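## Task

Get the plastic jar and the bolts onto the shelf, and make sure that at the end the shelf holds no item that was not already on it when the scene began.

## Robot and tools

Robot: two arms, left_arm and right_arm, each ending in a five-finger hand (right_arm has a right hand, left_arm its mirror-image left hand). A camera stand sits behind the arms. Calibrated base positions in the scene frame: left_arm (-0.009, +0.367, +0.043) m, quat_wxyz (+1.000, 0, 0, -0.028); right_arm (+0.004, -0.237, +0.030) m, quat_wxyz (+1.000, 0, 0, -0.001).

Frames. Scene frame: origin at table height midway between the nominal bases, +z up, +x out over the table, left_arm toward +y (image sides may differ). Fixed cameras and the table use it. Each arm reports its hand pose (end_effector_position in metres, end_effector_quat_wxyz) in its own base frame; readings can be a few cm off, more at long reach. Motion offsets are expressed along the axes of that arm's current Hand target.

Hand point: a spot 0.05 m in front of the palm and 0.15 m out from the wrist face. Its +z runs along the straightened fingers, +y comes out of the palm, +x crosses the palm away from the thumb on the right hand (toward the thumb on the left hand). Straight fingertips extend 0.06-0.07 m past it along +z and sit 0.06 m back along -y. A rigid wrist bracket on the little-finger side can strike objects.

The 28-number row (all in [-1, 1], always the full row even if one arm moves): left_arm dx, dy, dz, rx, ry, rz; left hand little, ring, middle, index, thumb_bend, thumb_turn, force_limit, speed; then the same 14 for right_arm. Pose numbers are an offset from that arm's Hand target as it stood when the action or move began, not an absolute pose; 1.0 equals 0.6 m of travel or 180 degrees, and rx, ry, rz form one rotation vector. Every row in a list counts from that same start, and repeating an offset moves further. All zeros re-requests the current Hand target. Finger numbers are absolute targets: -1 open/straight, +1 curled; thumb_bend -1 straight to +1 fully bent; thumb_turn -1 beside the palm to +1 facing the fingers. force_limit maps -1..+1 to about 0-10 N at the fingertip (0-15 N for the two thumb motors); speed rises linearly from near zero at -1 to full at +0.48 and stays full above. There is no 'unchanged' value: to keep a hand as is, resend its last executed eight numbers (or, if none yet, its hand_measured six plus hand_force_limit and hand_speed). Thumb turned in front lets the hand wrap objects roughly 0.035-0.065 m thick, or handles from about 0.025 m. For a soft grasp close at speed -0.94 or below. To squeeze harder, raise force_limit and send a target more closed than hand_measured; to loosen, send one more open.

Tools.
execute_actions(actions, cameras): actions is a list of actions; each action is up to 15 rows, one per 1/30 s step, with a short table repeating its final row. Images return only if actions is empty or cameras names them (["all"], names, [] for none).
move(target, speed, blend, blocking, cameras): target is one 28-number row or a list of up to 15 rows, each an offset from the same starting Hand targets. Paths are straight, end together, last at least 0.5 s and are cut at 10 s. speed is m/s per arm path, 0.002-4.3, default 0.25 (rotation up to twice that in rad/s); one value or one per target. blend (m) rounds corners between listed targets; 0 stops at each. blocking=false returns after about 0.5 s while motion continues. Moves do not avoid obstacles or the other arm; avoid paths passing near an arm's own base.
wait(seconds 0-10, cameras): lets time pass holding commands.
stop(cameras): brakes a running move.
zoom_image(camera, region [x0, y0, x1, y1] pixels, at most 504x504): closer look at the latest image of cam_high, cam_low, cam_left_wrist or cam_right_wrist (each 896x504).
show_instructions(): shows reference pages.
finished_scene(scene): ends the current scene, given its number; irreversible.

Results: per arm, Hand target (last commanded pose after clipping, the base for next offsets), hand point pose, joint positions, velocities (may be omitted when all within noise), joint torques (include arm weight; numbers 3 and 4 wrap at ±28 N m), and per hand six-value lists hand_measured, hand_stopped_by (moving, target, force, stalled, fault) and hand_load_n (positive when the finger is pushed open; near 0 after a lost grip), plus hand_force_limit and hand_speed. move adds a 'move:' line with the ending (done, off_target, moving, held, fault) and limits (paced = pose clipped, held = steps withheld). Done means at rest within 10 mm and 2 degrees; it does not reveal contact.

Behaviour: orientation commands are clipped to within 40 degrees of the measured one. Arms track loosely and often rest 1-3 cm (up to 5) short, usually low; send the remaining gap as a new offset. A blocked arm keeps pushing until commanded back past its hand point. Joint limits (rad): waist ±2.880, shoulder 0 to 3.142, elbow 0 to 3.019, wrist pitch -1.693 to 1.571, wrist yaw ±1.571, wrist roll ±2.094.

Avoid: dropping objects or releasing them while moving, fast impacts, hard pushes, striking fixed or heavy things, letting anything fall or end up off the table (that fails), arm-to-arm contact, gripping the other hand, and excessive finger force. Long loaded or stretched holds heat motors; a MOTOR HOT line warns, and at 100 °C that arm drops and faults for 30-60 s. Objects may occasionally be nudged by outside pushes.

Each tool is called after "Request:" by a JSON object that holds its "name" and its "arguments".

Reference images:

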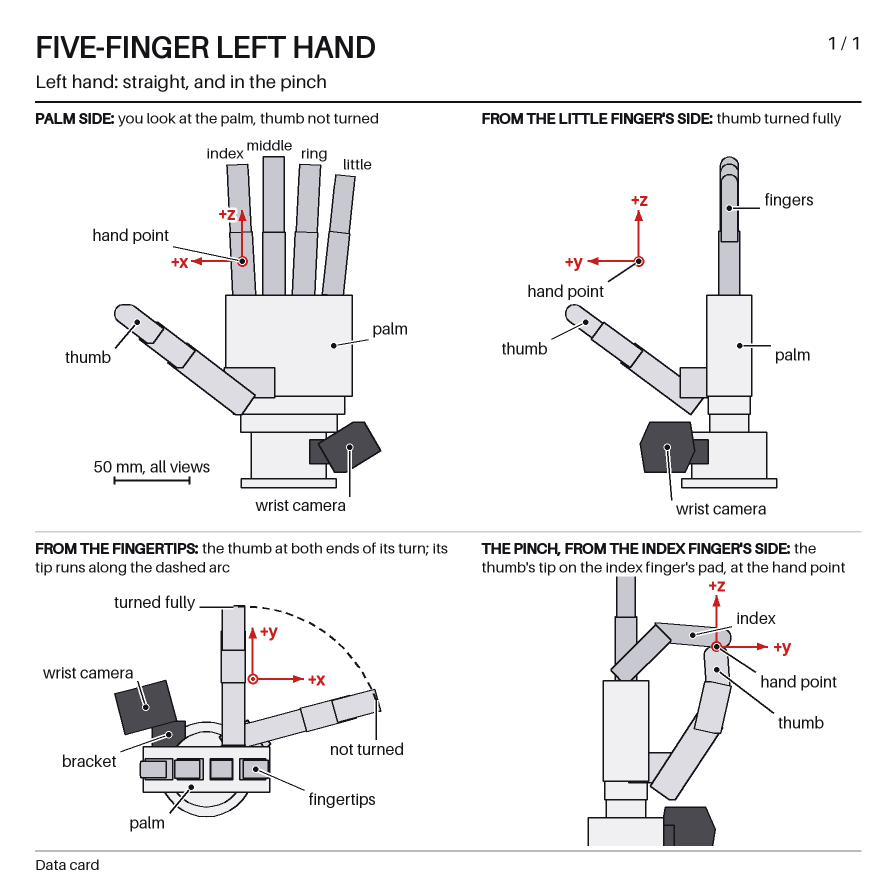

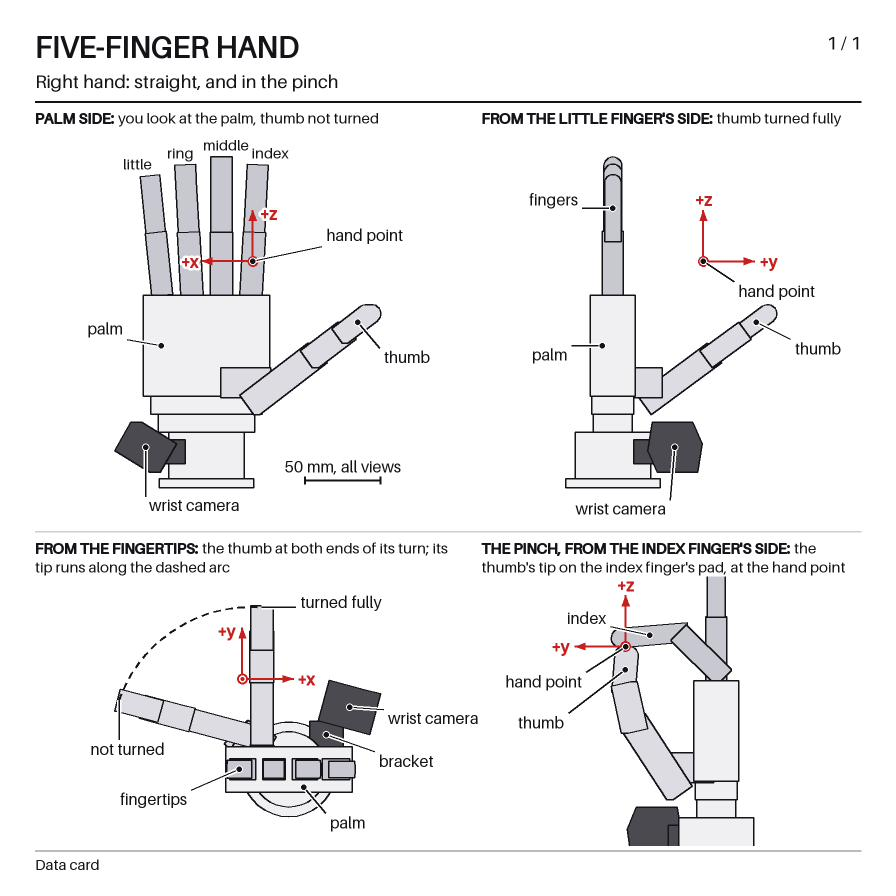

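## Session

Request:
{"name": "execute_actions", "arguments": {"actions": []}}

Request:
{"name": "zoom_image", "arguments": {"camera": "cam_high", "region": [340, 60, 592, 280]}}

Request:
{"name": "zoom_image", "arguments": {"camera": "cam_high", "region": [560, 60, 812, 280]}}

Request:
{"name": "zoom_image", "arguments": {"camera": "cam_high", "region": [340, 280, 592, 500]}}

Request:
{"name": "zoom_image", "arguments": {"camera": "cam_low", "region": [280, 160, 620, 360]}}

Scene clock: 0.00 s.
left_arm: end_effector_position=(+0.5892, -0.3580, +0.2987) hand_measured=(-1.000, -1.000, -1.000, -1.000, -1.000, -1.000) hand_load_n=(+0.5, +0.0, +0.0, +0.0, +0.0, +0.0) hand_stopped_by=(target, target, target, target, target, target) hand_force_limit=0.00 hand_speed=-0.80 end_effector_quat_wxyz=(-0.035, +0.827, +0.072, +0.557) | right_arm: end_effector_position=(+0.5759, +0.0518, +0.2197) hand_measured=(-1.000, -1.000, -1.000, -1.000, -1.000, -1.000) hand_load_n=(+0.0, +0.0, +0.0, +0.0, -0.5, +0.0) hand_stopped_by=(target, target, target, target, target, target) hand_force_limit=0.00 hand_speed=-0.80 end_effector_quat_wxyz=(+0.057, +0.003, +0.998, +0.017)
Joint positions: left_arm=[-0.698 1.564 1.219 -0.206 -0.767 -1.998] | right_arm=[-0.027 1.687 1.639 -1.409 -0.036 1.552]
Joint velocities: within noise
Joint torques (N m): no reading
Heat: left arm: hottest waist 27 °C; right arm: hottest elbow 29 °C.
Hand target: left_arm +0.5935, -0.3617, +0.3058; -0.031, +0.824, +0.074, +0.561 | right_arm +0.5829, +0.0516, +0.2284; +0.068, +0.003, +0.998, +0.016

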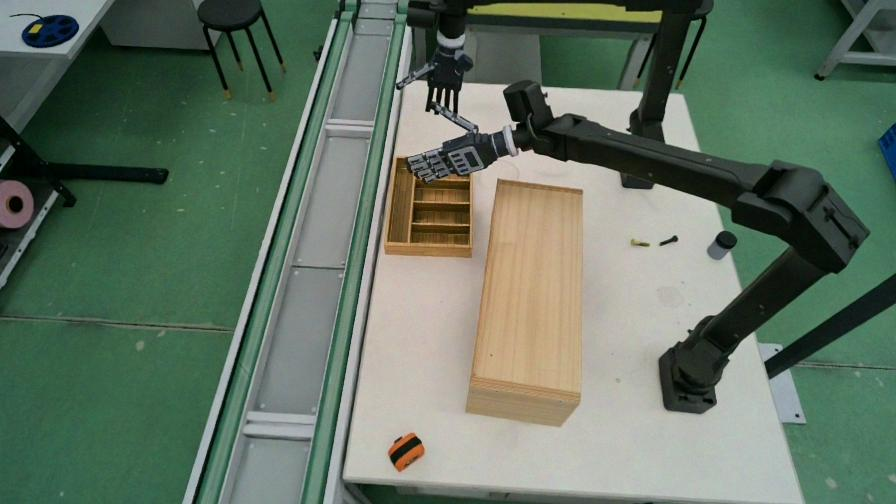

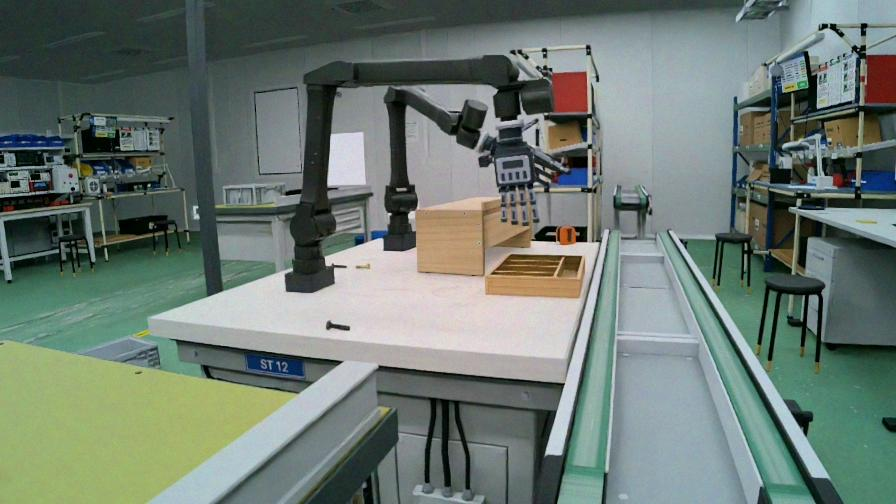

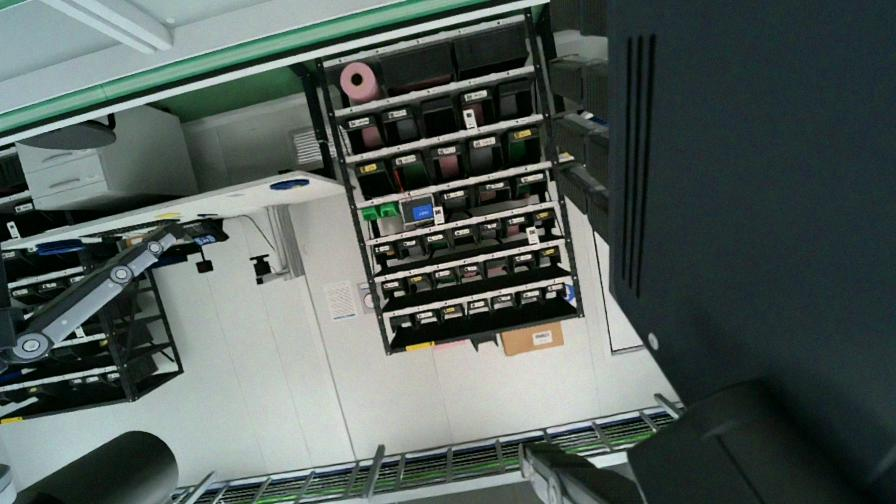

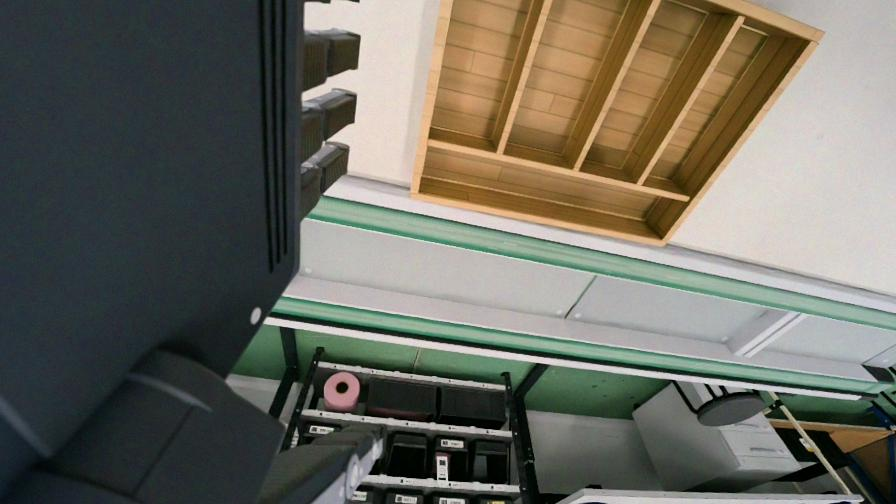

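Scaled by 2.000.

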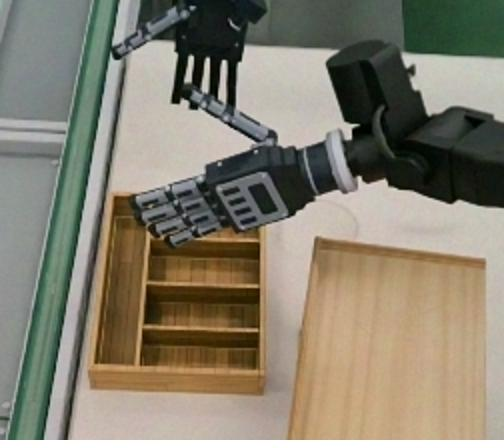

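Scaled by 2.000.

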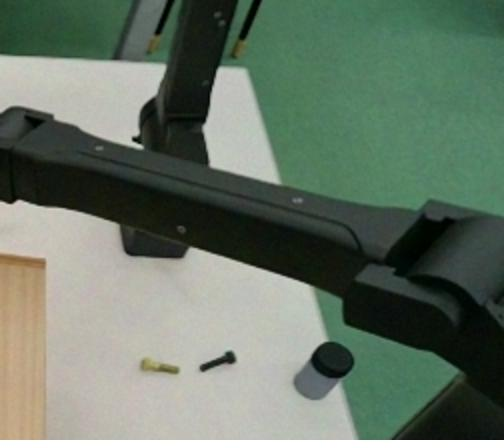

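Scaled by 2.000.

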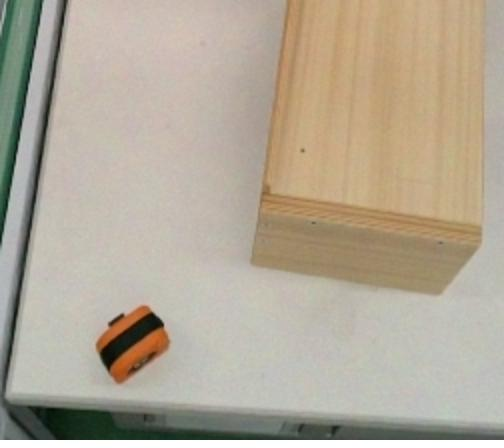

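Scaled by 1.482.

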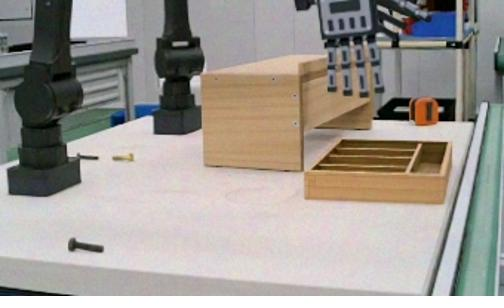

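Request:
{"name": "move", "arguments": {"target": [[-0.0901,-0.0646,-0.2198,-0.1358,0.0570,0.3078,-1,-1,-1,-1,-1,-1,0,-0.8,0.1197,-0.1665,-0.1432,0.1244,-0.0256,-0.0644,-1,-1,-1,-1,-1,-1,0,-0.8],[-0.1802,-0.1292,-0.4395,-0.2716,0.1139,0.6155,-1,-1,-0.5,-0.5,-1,1,0,-0.3,0.594,-0.6457,-0.0383,0.3731,-0.0769,-0.1933,-1,-1,-0.3,-0.3,-0.1,1,0,-0.3]], "speed": 0.3, "blend": [0.08,0], "cameras": ["all"]}}

Scene clock: 67.47 s.
left_arm: end_effector_position=(+0.2965, -0.3213, +0.2709) hand_measured=(-1.000, -1.000, -0.500, -0.500, -1.000, +1.000) hand_load_n=(+0.0, +0.0, +0.0, +0.0, +0.0, +0.0) hand_stopped_by=(target, target, target, target, target, target) hand_force_limit=0.00 hand_speed=-0.30 end_effector_quat_wxyz=(+0.175, -0.392, +0.823, -0.372) | right_arm: end_effector_position=(+0.2295, -0.3270, +0.1927) hand_measured=(-1.000, -1.000, -0.300, -0.300, -0.100, +1.000) hand_load_n=(+0.0, +0.0, +0.0, +0.0, +0.0, +0.5) hand_stopped_by=(target, target, target, target, target, target) hand_force_limit=0.00 hand_speed=-0.30 end_effector_quat_wxyz=(+0.175, -0.240, +0.784, -0.545)
Joint positions: left_arm=[-0.775 1.046 1.05 -0.728 -0.066 -0.063] | right_arm=[-1.086 0.788 0.509 -0.075 -0.115 -0.03]
Joint torques (N m): left_arm=[0.67 -7 12.31 1.58 -0.04 0] | right_arm=[-1.96 -2.84 9.4 2.58 -0.14 -0.17]
Heat: left arm: hottest elbow 34 °C; right arm: hottest elbow 35 °C.
Hand target: left_arm +0.2999, -0.3300, +0.2997; +0.182, -0.382, +0.818, -0.391 | right_arm +0.2252, -0.3333, +0.1900; +0.168, -0.240, +0.784, -0.548
Off the commanded pose: left_arm 0.030 m, 3 deg | right_arm 0.008 m, 1 deg.
move: off_target (left_arm); target 2's new numbers were sent with left_arm's hand 0.030 m and 3 deg from that target

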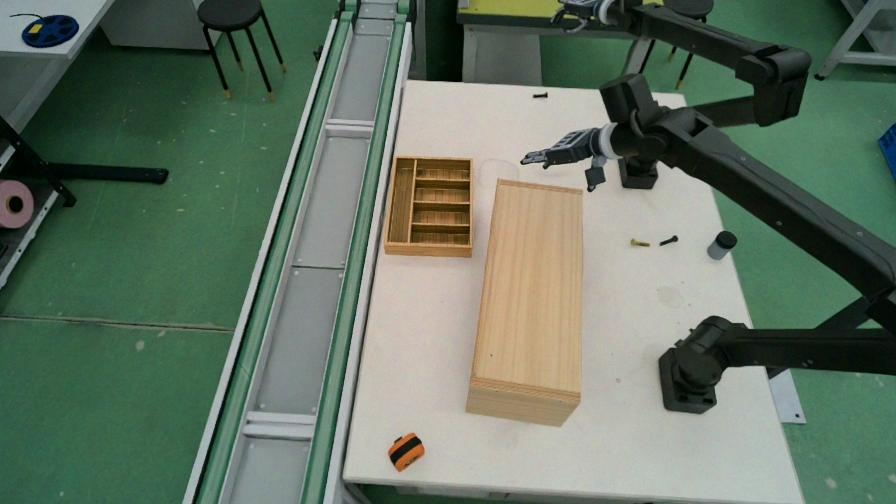

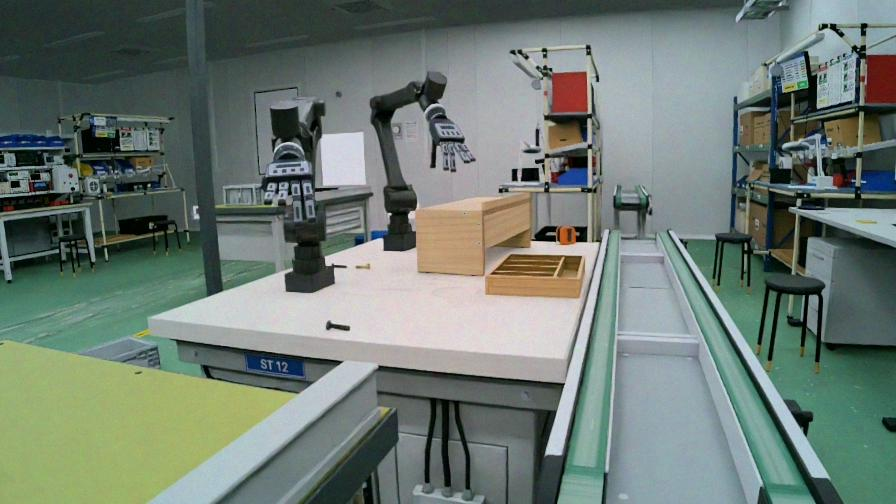

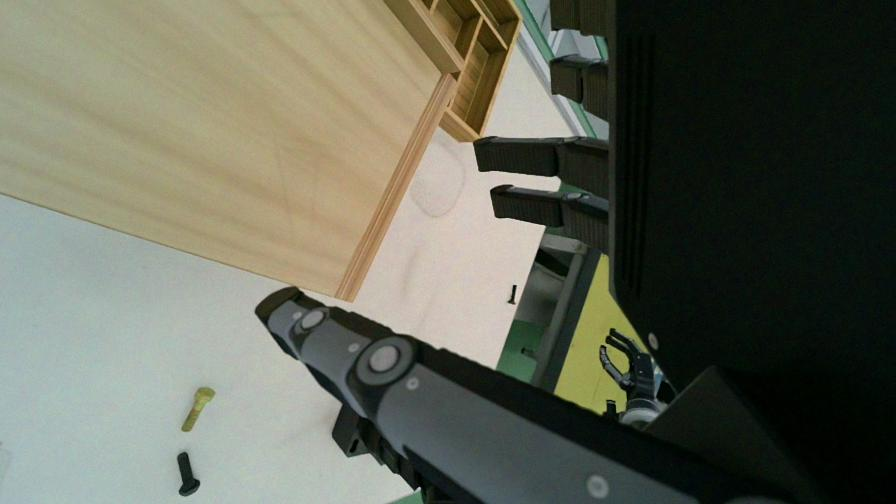

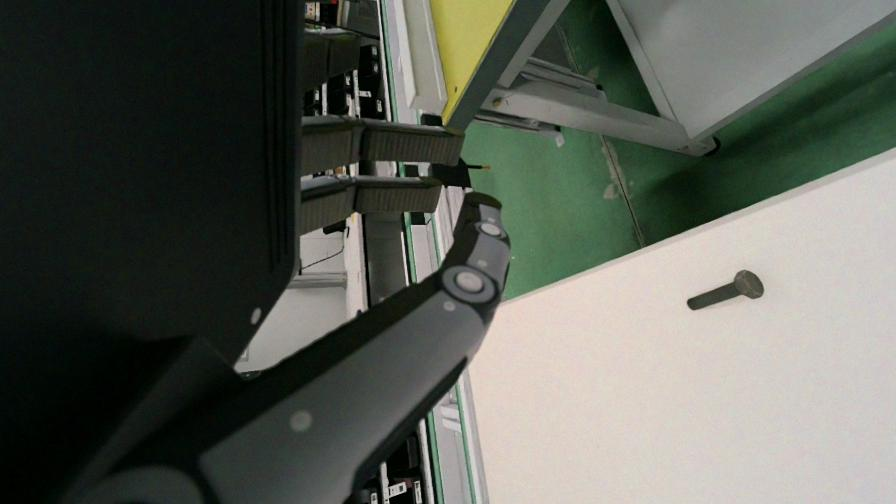

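Request:
{"name": "move", "arguments": {"target": [[0.2485,0.2737,-0.126,0,0.164,0.1328,-1,-1,-0.6,-0.6,-1,1,0,-0.3,-0.0485,0.0854,0.0335,0.0218,0.0749,0.0215,-1,-1,-0.1,-0.1,-0.1,1,-0.4,-0.6],[0.5443,0.5288,-0.2567,0,0.3022,0.2446,-1,-1,-0.6,-0.6,-1,1,0,-0.3,-0.097,0.1708,0.067,0.0436,0.1497,0.0429,-1,-1,0.7,0.7,-0.1,1,-0.4,-0.85]], "speed": 0.25, "blend": [0.05,0], "cameras": ["all"]}}

Scene clock: 116.50 s.
left_arm: end_effector_position=(-0.1490, -0.3702, +0.1489) hand_measured=(-1.000, -1.000, -0.600, -0.600, -1.000, +1.000) hand_load_n=(-0.5, +0.0, +0.0, +0.0, +0.0, +0.0) hand_stopped_by=(target, target, target, target, target, target) hand_force_limit=0.00 hand_speed=-0.30 end_effector_quat_wxyz=(-0.071, +0.157, +0.890, -0.421) | right_arm: end_effector_position=(+0.2678, -0.3061, +0.0814) hand_measured=(-1.000, -1.000, +0.244, +0.246, -0.100, +1.000) hand_load_n=(+0.0, +0.0, +7.0, +3.0, +1.0, +0.0) hand_stopped_by=(target, target, force, force, target, target) hand_force_limit=-0.40 hand_speed=-0.85 end_effector_quat_wxyz=(+0.024, -0.042, +0.777, -0.628)
Joint positions: left_arm=[-1.863 0.978 0.668 -0.379 0.038 0.04] | right_arm=[-0.537 1.219 0.307 0.561 0.913 0.266]
Joint torques (N m): left_arm=[0.97 -3.72 8.87 2.96 0 -0.14] | right_arm=[0.32 -5.3 6.82 2.22 0.41 0.09]
Heat: left arm: hottest elbow 40 °C; right arm: hottest elbow 37 °C.
Hand target: left_arm -0.1544, -0.3755, +0.1497; -0.074, +0.156, +0.889, -0.425 | right_arm +0.2749, -0.3030, +0.0800; +0.033, -0.041, +0.776, -0.628
Off the commanded pose: left_arm 0.007 m, 1 deg | right_arm 0.008 m, 1 deg.
move: done

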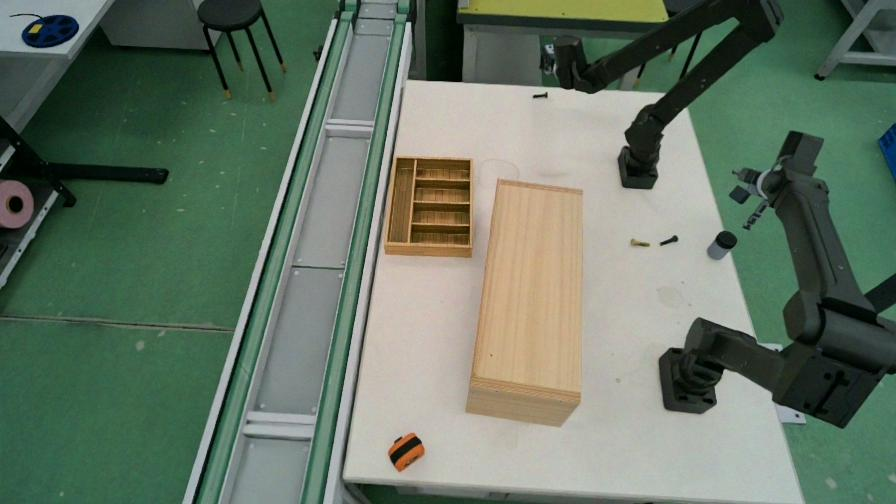

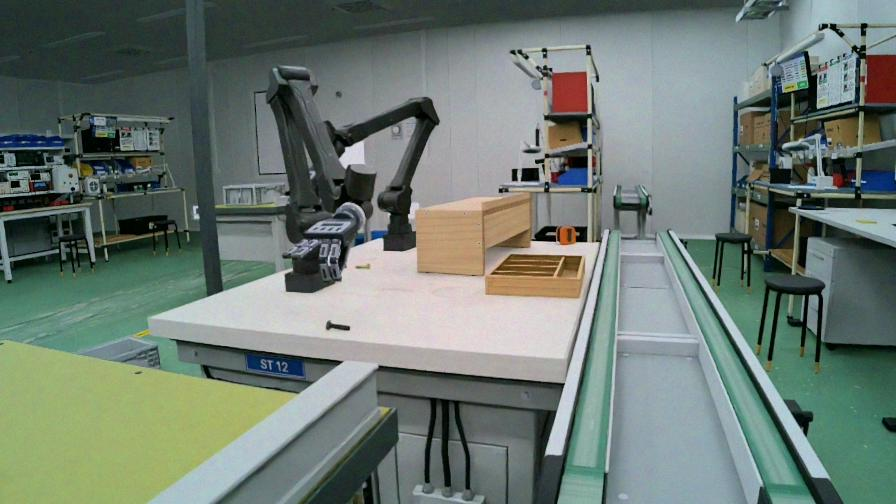

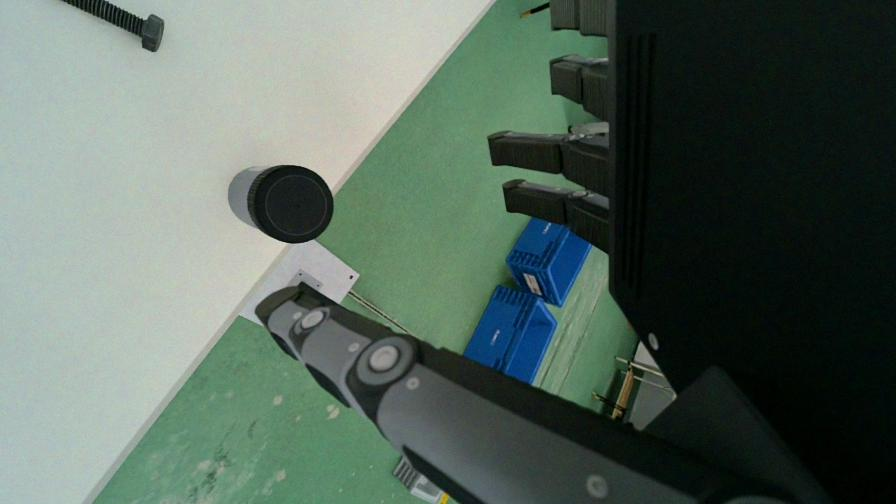

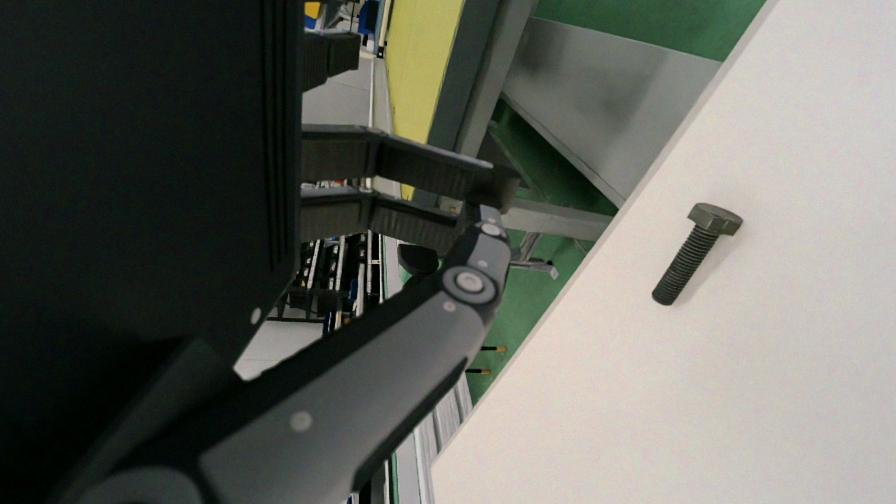

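Request:
{"name": "move", "arguments": {"target": [0.0142,0.2043,0.1757,0,0,0,-1,-1,-0.6,-0.6,-1,1,0,-0.3,-0.023,0.1313,0.0348,0,0,0,-1,-1,-0.05,-0.05,-0.1,1,-0.4,-0.6], "speed": 0.1, "cameras": ["cam_low","cam_left_wrist","cam_right_wrist"]}}

Scene clock: 155.57 s.
left_arm: end_effector_position=(-0.1598, -0.3811, -0.0047) hand_measured=(-1.000, -1.000, -0.600, -0.600, -1.000, +1.000) hand_load_n=(+0.0, +0.0, +0.0, +0.0, +0.0, +0.0) hand_stopped_by=(target, target, target, target, target, target) hand_force_limit=0.00 hand_speed=-0.30 end_effector_quat_wxyz=(-0.071, +0.156, +0.887, -0.429) | right_arm: end_effector_position=(+0.2816, -0.3088, +0.0007) hand_measured=(-1.000, -1.000, -0.050, -0.050, -0.100, +1.000) hand_load_n=(+0.0, +0.0, +0.0, -0.5, +0.0, +0.0) hand_stopped_by=(target, target, target, target, target, target) hand_force_limit=-0.40 hand_speed=-0.60 end_effector_quat_wxyz=(+0.024, -0.040, +0.777, -0.627)
Joint positions: left_arm=[-1.888 1.365 0.438 0.256 0.016 0.023] | right_arm=[-0.519 1.664 0.298 1.005 0.929 0.281]
Joint torques (N m): left_arm=[0.56 -5.6 5.19 3.1 -0.01 -0.15] | right_arm=[0.44 -8.53 4.01 2.22 0.42 0.04]
Heat: left arm: hottest elbow 37 °C; right arm: hottest elbow 35 °C.
Hand target: left_arm -0.1639, -0.3773, -0.0121; -0.074, +0.157, +0.889, -0.425 | right_arm +0.2891, -0.3056, -0.0012; +0.033, -0.041, +0.776, -0.628
Off the commanded pose: left_arm 0.009 m, 1 deg | right_arm 0.008 m, 1 deg.
move: done
Images, in order (width x height): cam_low 896x504, cam_left_wrist 896x504, cam_right_wrist 896x504.

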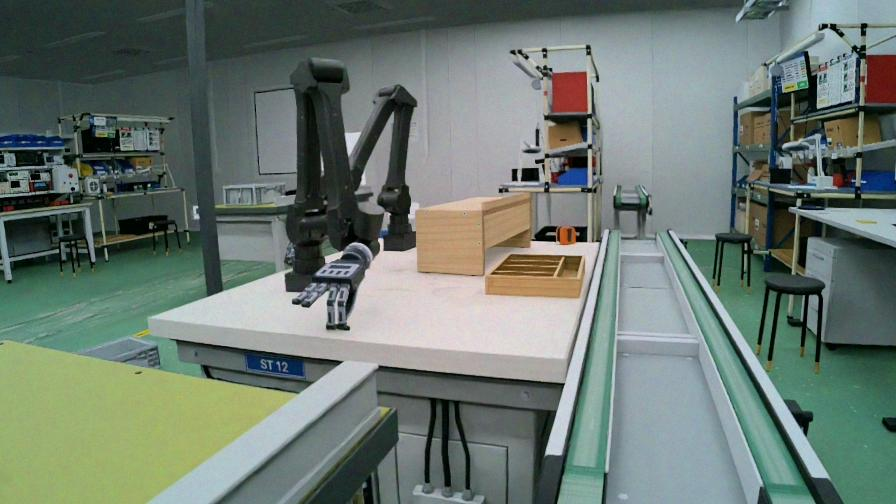

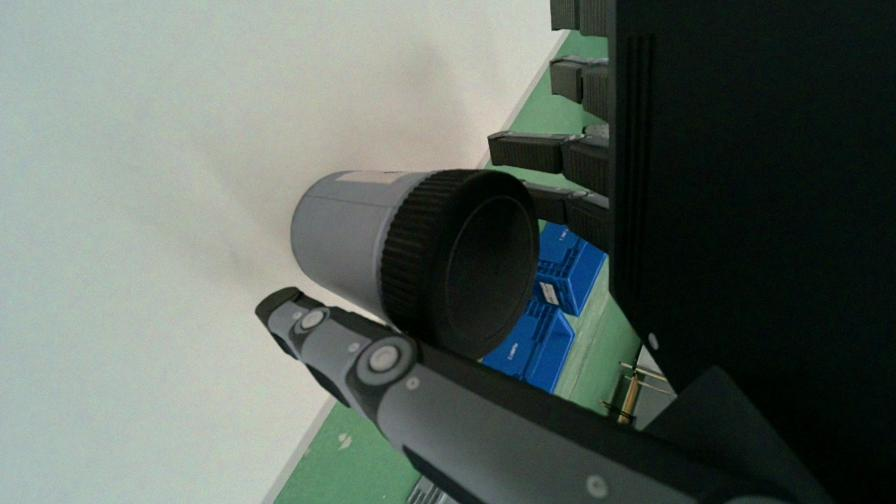

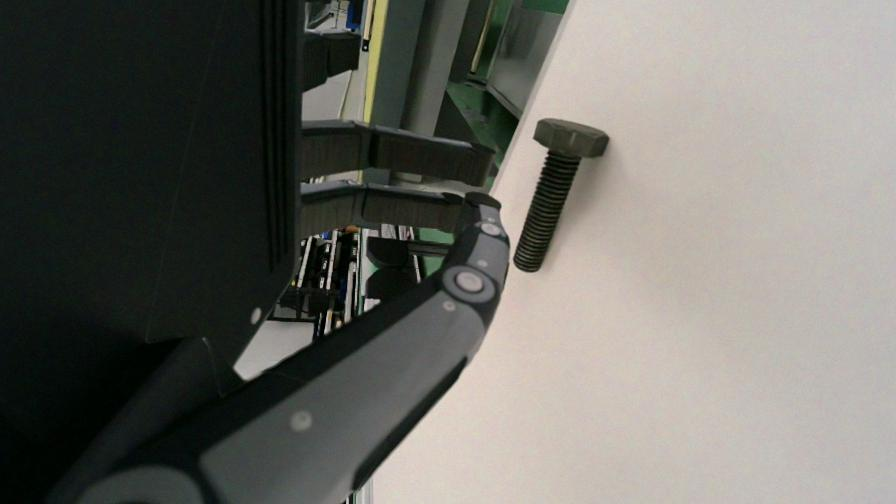

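Request:
{"name": "move", "arguments": {"target": [0,0,0,0,0,0,-1,-1,0.3,0.3,-1,1,0,-0.88,0.0007,0.0272,0.003,0,-0.0217,-0.0046,-1,-1,-0.05,-0.05,-0.1,1,-0.4,-0.6], "speed": 0.04, "cameras": ["cam_low","cam_left_wrist","cam_right_wrist"]}}

Request:
{"name": "zoom_image", "arguments": {"camera": "cam_right_wrist", "region": [400, 100, 640, 320]}}

Request:
{"name": "zoom_image", "arguments": {"camera": "cam_low", "region": [270, 240, 400, 350]}}

Scene clock: 169.93 s.
left_arm: end_effector_position=(-0.1610, -0.3830, -0.0029) hand_measured=(-1.000, -1.000, +0.134, +0.234, -1.000, +1.000) hand_load_n=(+0.0, +0.0, +1.0, +4.0, +0.5, -1.0) hand_stopped_by=(target, target, force, force, target, target) hand_force_limit=0.00 hand_speed=-0.88 end_effector_quat_wxyz=(-0.072, +0.154, +0.885, -0.433) | right_arm: end_effector_position=(+0.2970, -0.3028, -0.0088) hand_measured=(-1.000, -1.000, -0.050, -0.050, -0.100, +1.000) hand_load_n=(+0.0, +0.0, +0.0, -0.5, -0.5, -0.5) hand_stopped_by=(target, target, target, target, target, target) hand_force_limit=-0.40 hand_speed=-0.60 end_effector_quat_wxyz=(+0.068, -0.061, +0.771, -0.630)
Joint positions: left_arm=[-1.889 1.365 0.438 0.266 0.016 0.019] | right_arm=[-0.519 1.76 0.286 1.174 0.842 0.256]
Joint torques (N m): left_arm=[0.62 -5.77 5.2 2.58 -0.02 -0.12] | right_arm=[-1.79 -8.59 2.43 2.1 0.06 -0.18]
Heat: left arm: hottest elbow 35 °C; right arm: hottest elbow 34 °C.
Hand target: left_arm -0.1639, -0.3774, -0.0120; -0.074, +0.157, +0.889, -0.425 | right_arm +0.2884, -0.3039, -0.0177; +0.055, -0.068, +0.774, -0.627
Off the commanded pose: left_arm 0.011 m, 1 deg | right_arm 0.012 m, 2 deg.
move: off_target (left_arm, right_arm)
Images, in order (width x height): cam_low 896x504, cam_left_wrist 896x504, cam_right_wrist 896x504.

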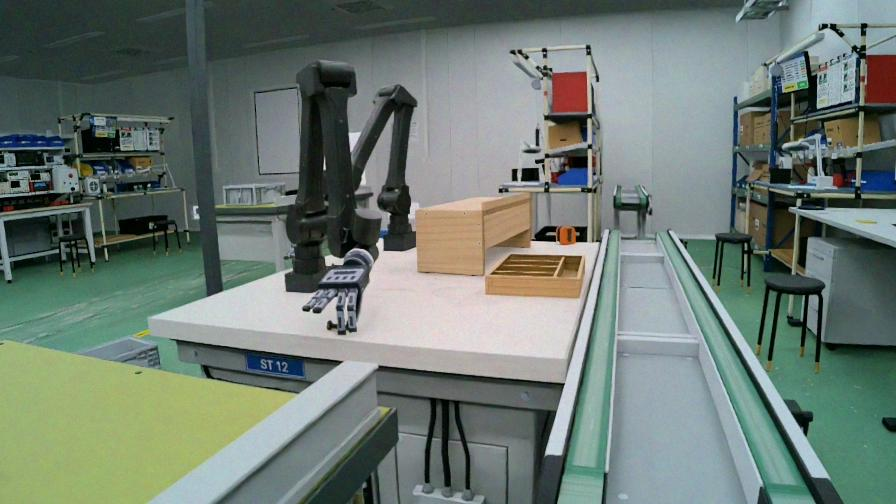

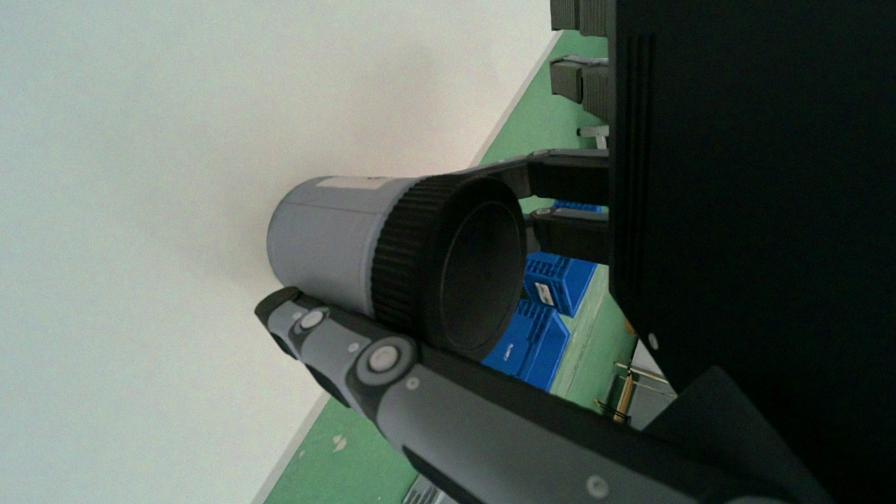

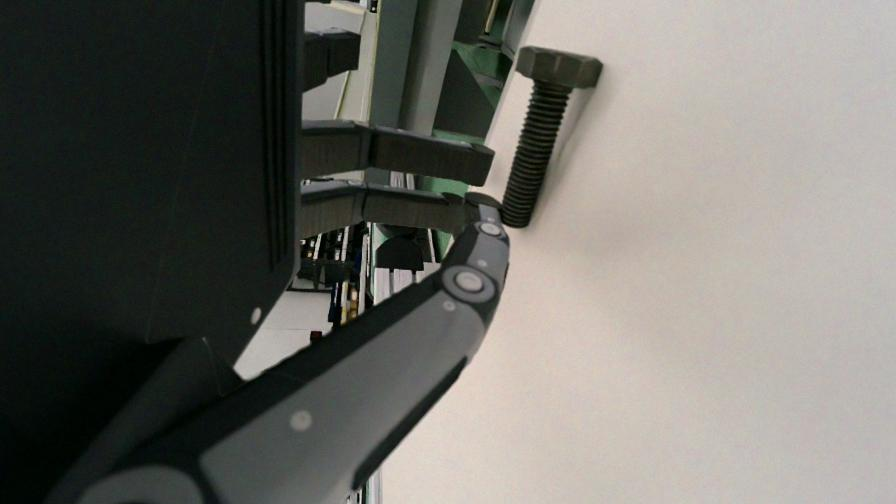

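Scaled by 2.100.

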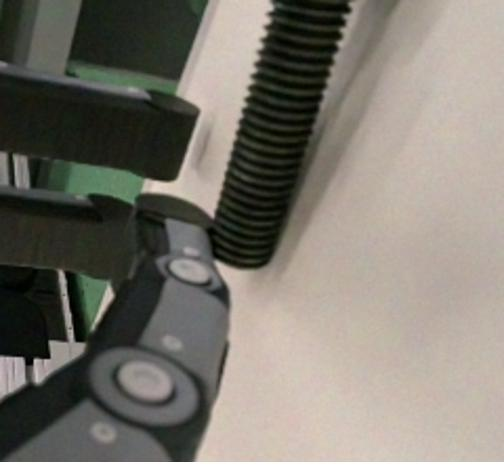

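Scaled by 3.877.

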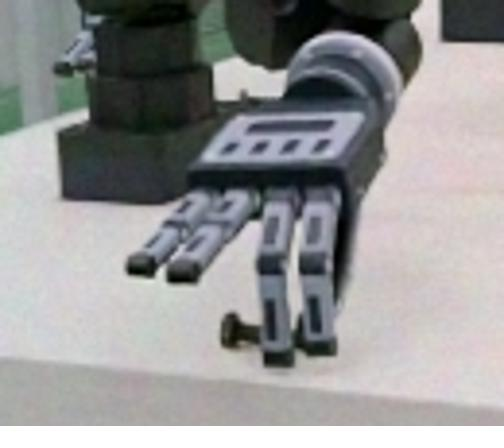

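Request:
{"name": "move", "arguments": {"target": [[0,0,0,0,0,0,-1,-1,-0.5,-0.5,-1,1,0,-0.5,0,0,0,0,0,0,-1,-1,-0.05,-0.05,-0.1,1,-0.4,-0.6],[0.0222,0.0016,-0.002,0,0,0,-1,-1,-0.5,-0.5,-1,1,0,-0.5,0.017,-0.0363,-0.0108,0,0,0,-1,-1,-0.05,-0.05,-0.1,1,-0.4,-0.6]], "speed": 0.06, "cameras": ["cam_left_wrist","cam_right_wrist"]}}

Scene clock: 202.00 s.
left_arm: end_effector_position=(-0.1730, -0.3779, -0.0039) hand_measured=(-1.000, -1.000, -0.500, -0.500, -1.000, +1.000) hand_load_n=(+0.0, +0.0, +0.0, +0.0, +0.0, +0.0) hand_stopped_by=(target, target, target, target, target, target) hand_force_limit=0.00 hand_speed=-0.50 end_effector_quat_wxyz=(-0.072, +0.155, +0.885, -0.432) | right_arm: end_effector_position=(+0.2848, -0.3002, +0.0033) hand_measured=(-1.000, -1.000, -0.050, -0.050, -0.100, +1.000) hand_load_n=(+0.0, +0.0, +0.0, +0.0, +0.0, +0.0) hand_stopped_by=(target, target, target, target, target, target) hand_force_limit=-0.40 hand_speed=-0.60 end_effector_quat_wxyz=(+0.063, -0.068, +0.774, -0.626)
Joint positions: left_arm=[-1.933 1.366 0.437 0.266 -0.019 -0.005] | right_arm=[-0.537 1.66 0.255 1.095 0.822 0.245]
Joint torques (N m): left_arm=[0.73 -6.24 5.01 2.56 -0.04 -0.16] | right_arm=[-2.08 -10.93 3.1 1.18 0.11 -0.19]
Heat: left arm: hottest elbow 32 °C; right arm: hottest elbow 32 °C.
Hand target: left_arm -0.1758, -0.3714, -0.0121; -0.074, +0.157, +0.889, -0.425 | right_arm +0.2780, -0.3040, +0.0050; +0.055, -0.068, +0.774, -0.627
Off the commanded pose: left_arm 0.011 m, 1 deg | right_arm 0.008 m, 1 deg.
move: off_target (left_arm)
Images, in order (width x height): cam_left_wrist 896x504, cam_right_wrist 896x504.

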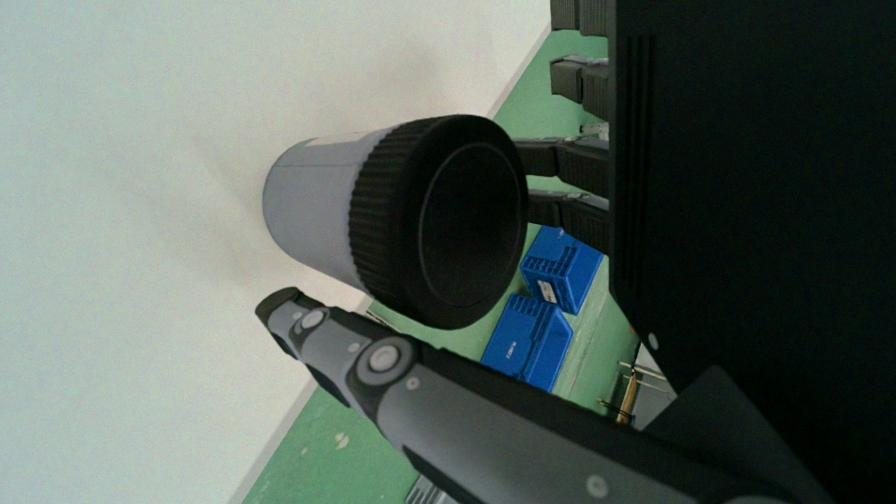

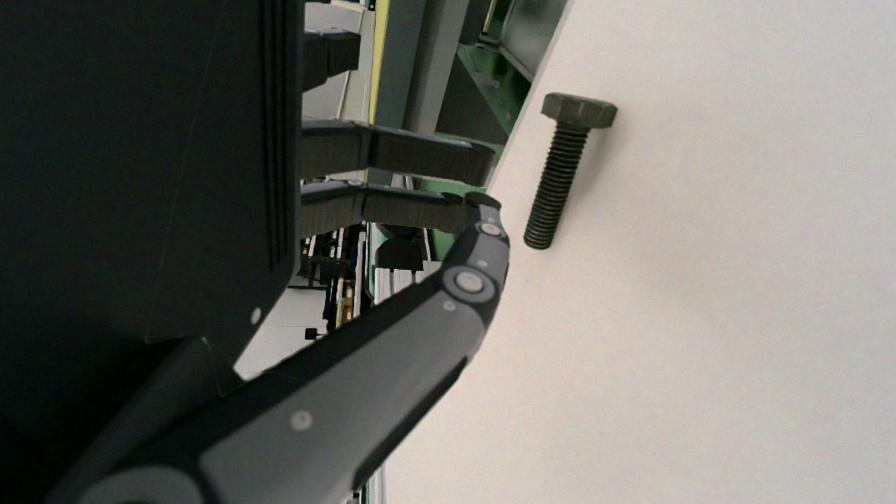

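Request:
{"name": "move", "arguments": {"target": [-0.008,-0.0138,0.017,0,0,0,-1,-1,-0.5,-0.5,-1,1,0,-0.5,0.0105,0.0323,0.0083,0,0,0,-1,-1,-0.05,-0.05,-0.1,1,-0.4,-0.6], "speed": 0.04, "cameras": ["cam_left_wrist","cam_right_wrist","cam_low"]}}

Request:
{"name": "zoom_image", "arguments": {"camera": "cam_right_wrist", "region": [400, 100, 640, 320]}}

Request:
{"name": "zoom_image", "arguments": {"camera": "cam_low", "region": [270, 240, 400, 350]}}

Scene clock: 218.27 s.
left_arm: end_effector_position=(-0.1732, -0.3737, -0.0139) hand_measured=(-1.000, -1.000, -0.500, -0.500, -1.000, +1.000) hand_load_n=(+0.0, +0.0, +0.5, +0.0, +0.0, +0.0) hand_stopped_by=(target, target, target, target, target, target) hand_force_limit=0.00 hand_speed=-0.50 end_effector_quat_wxyz=(-0.073, +0.158, +0.891, -0.420) | right_arm: end_effector_position=(+0.2806, -0.3034, -0.0073) hand_measured=(-1.000, -1.000, -0.050, -0.050, -0.100, +1.000) hand_load_n=(+0.0, +0.0, +0.0, +0.0, -0.5, +0.0) hand_stopped_by=(target, target, target, target, target, target) hand_force_limit=-0.40 hand_speed=-0.60 end_effector_quat_wxyz=(+0.068, -0.063, +0.772, -0.629)
Joint positions: left_arm=[-1.933 1.392 0.437 0.266 -0.01 -0.006] | right_arm=[-0.556 1.745 0.248 1.206 0.805 0.239]
Joint torques (N m): left_arm=[1.85 -5.83 7.1 2.58 0.12 -0.06] | right_arm=[-1.96 -8.18 2.45 2.21 0.05 -0.2]
Heat: left arm: hottest elbow 31 °C; right arm: hottest elbow 31 °C.
Hand target: left_arm -0.1758, -0.3854, -0.0120; -0.074, +0.157, +0.889, -0.425 | right_arm +0.2720, -0.3059, -0.0150; +0.055, -0.068, +0.774, -0.627
Off the commanded pose: left_arm 0.012 m, 1 deg | right_arm 0.012 m, 2 deg.
move: off_target (left_arm, right_arm)
Images, in order (width x height): cam_low 896x504, cam_left_wrist 896x504, cam_right_wrist 896x504.

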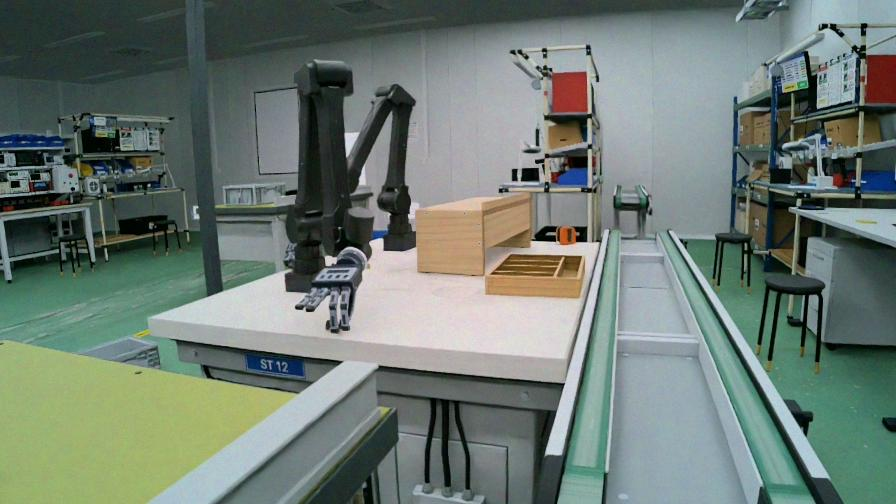

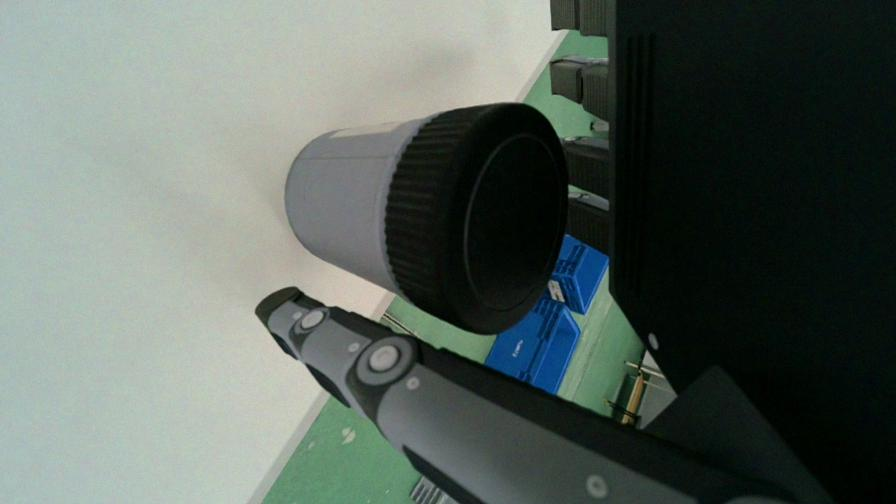

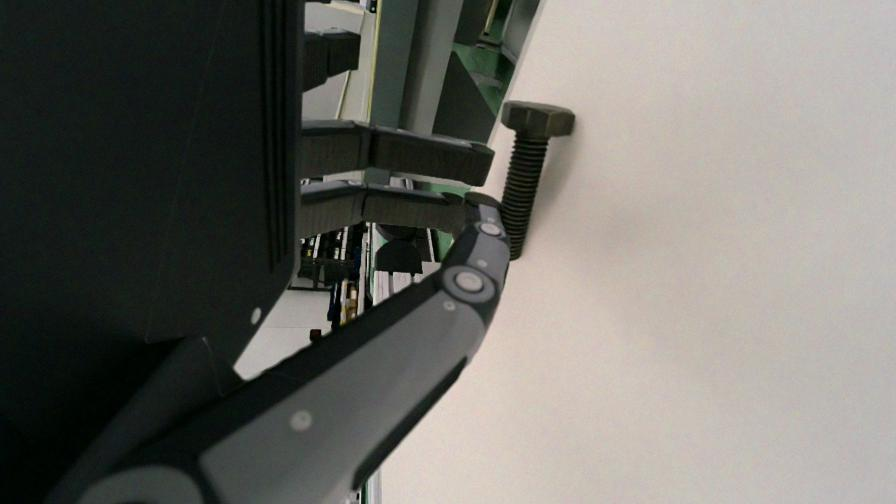

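Scaled by 2.100.

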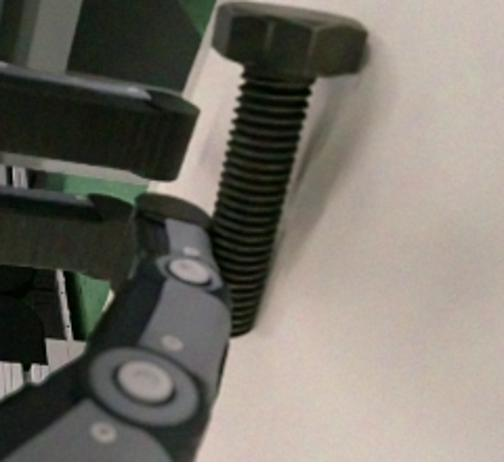

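Scaled by 3.877.

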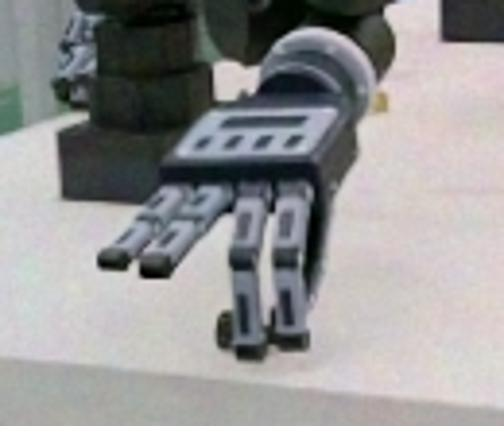

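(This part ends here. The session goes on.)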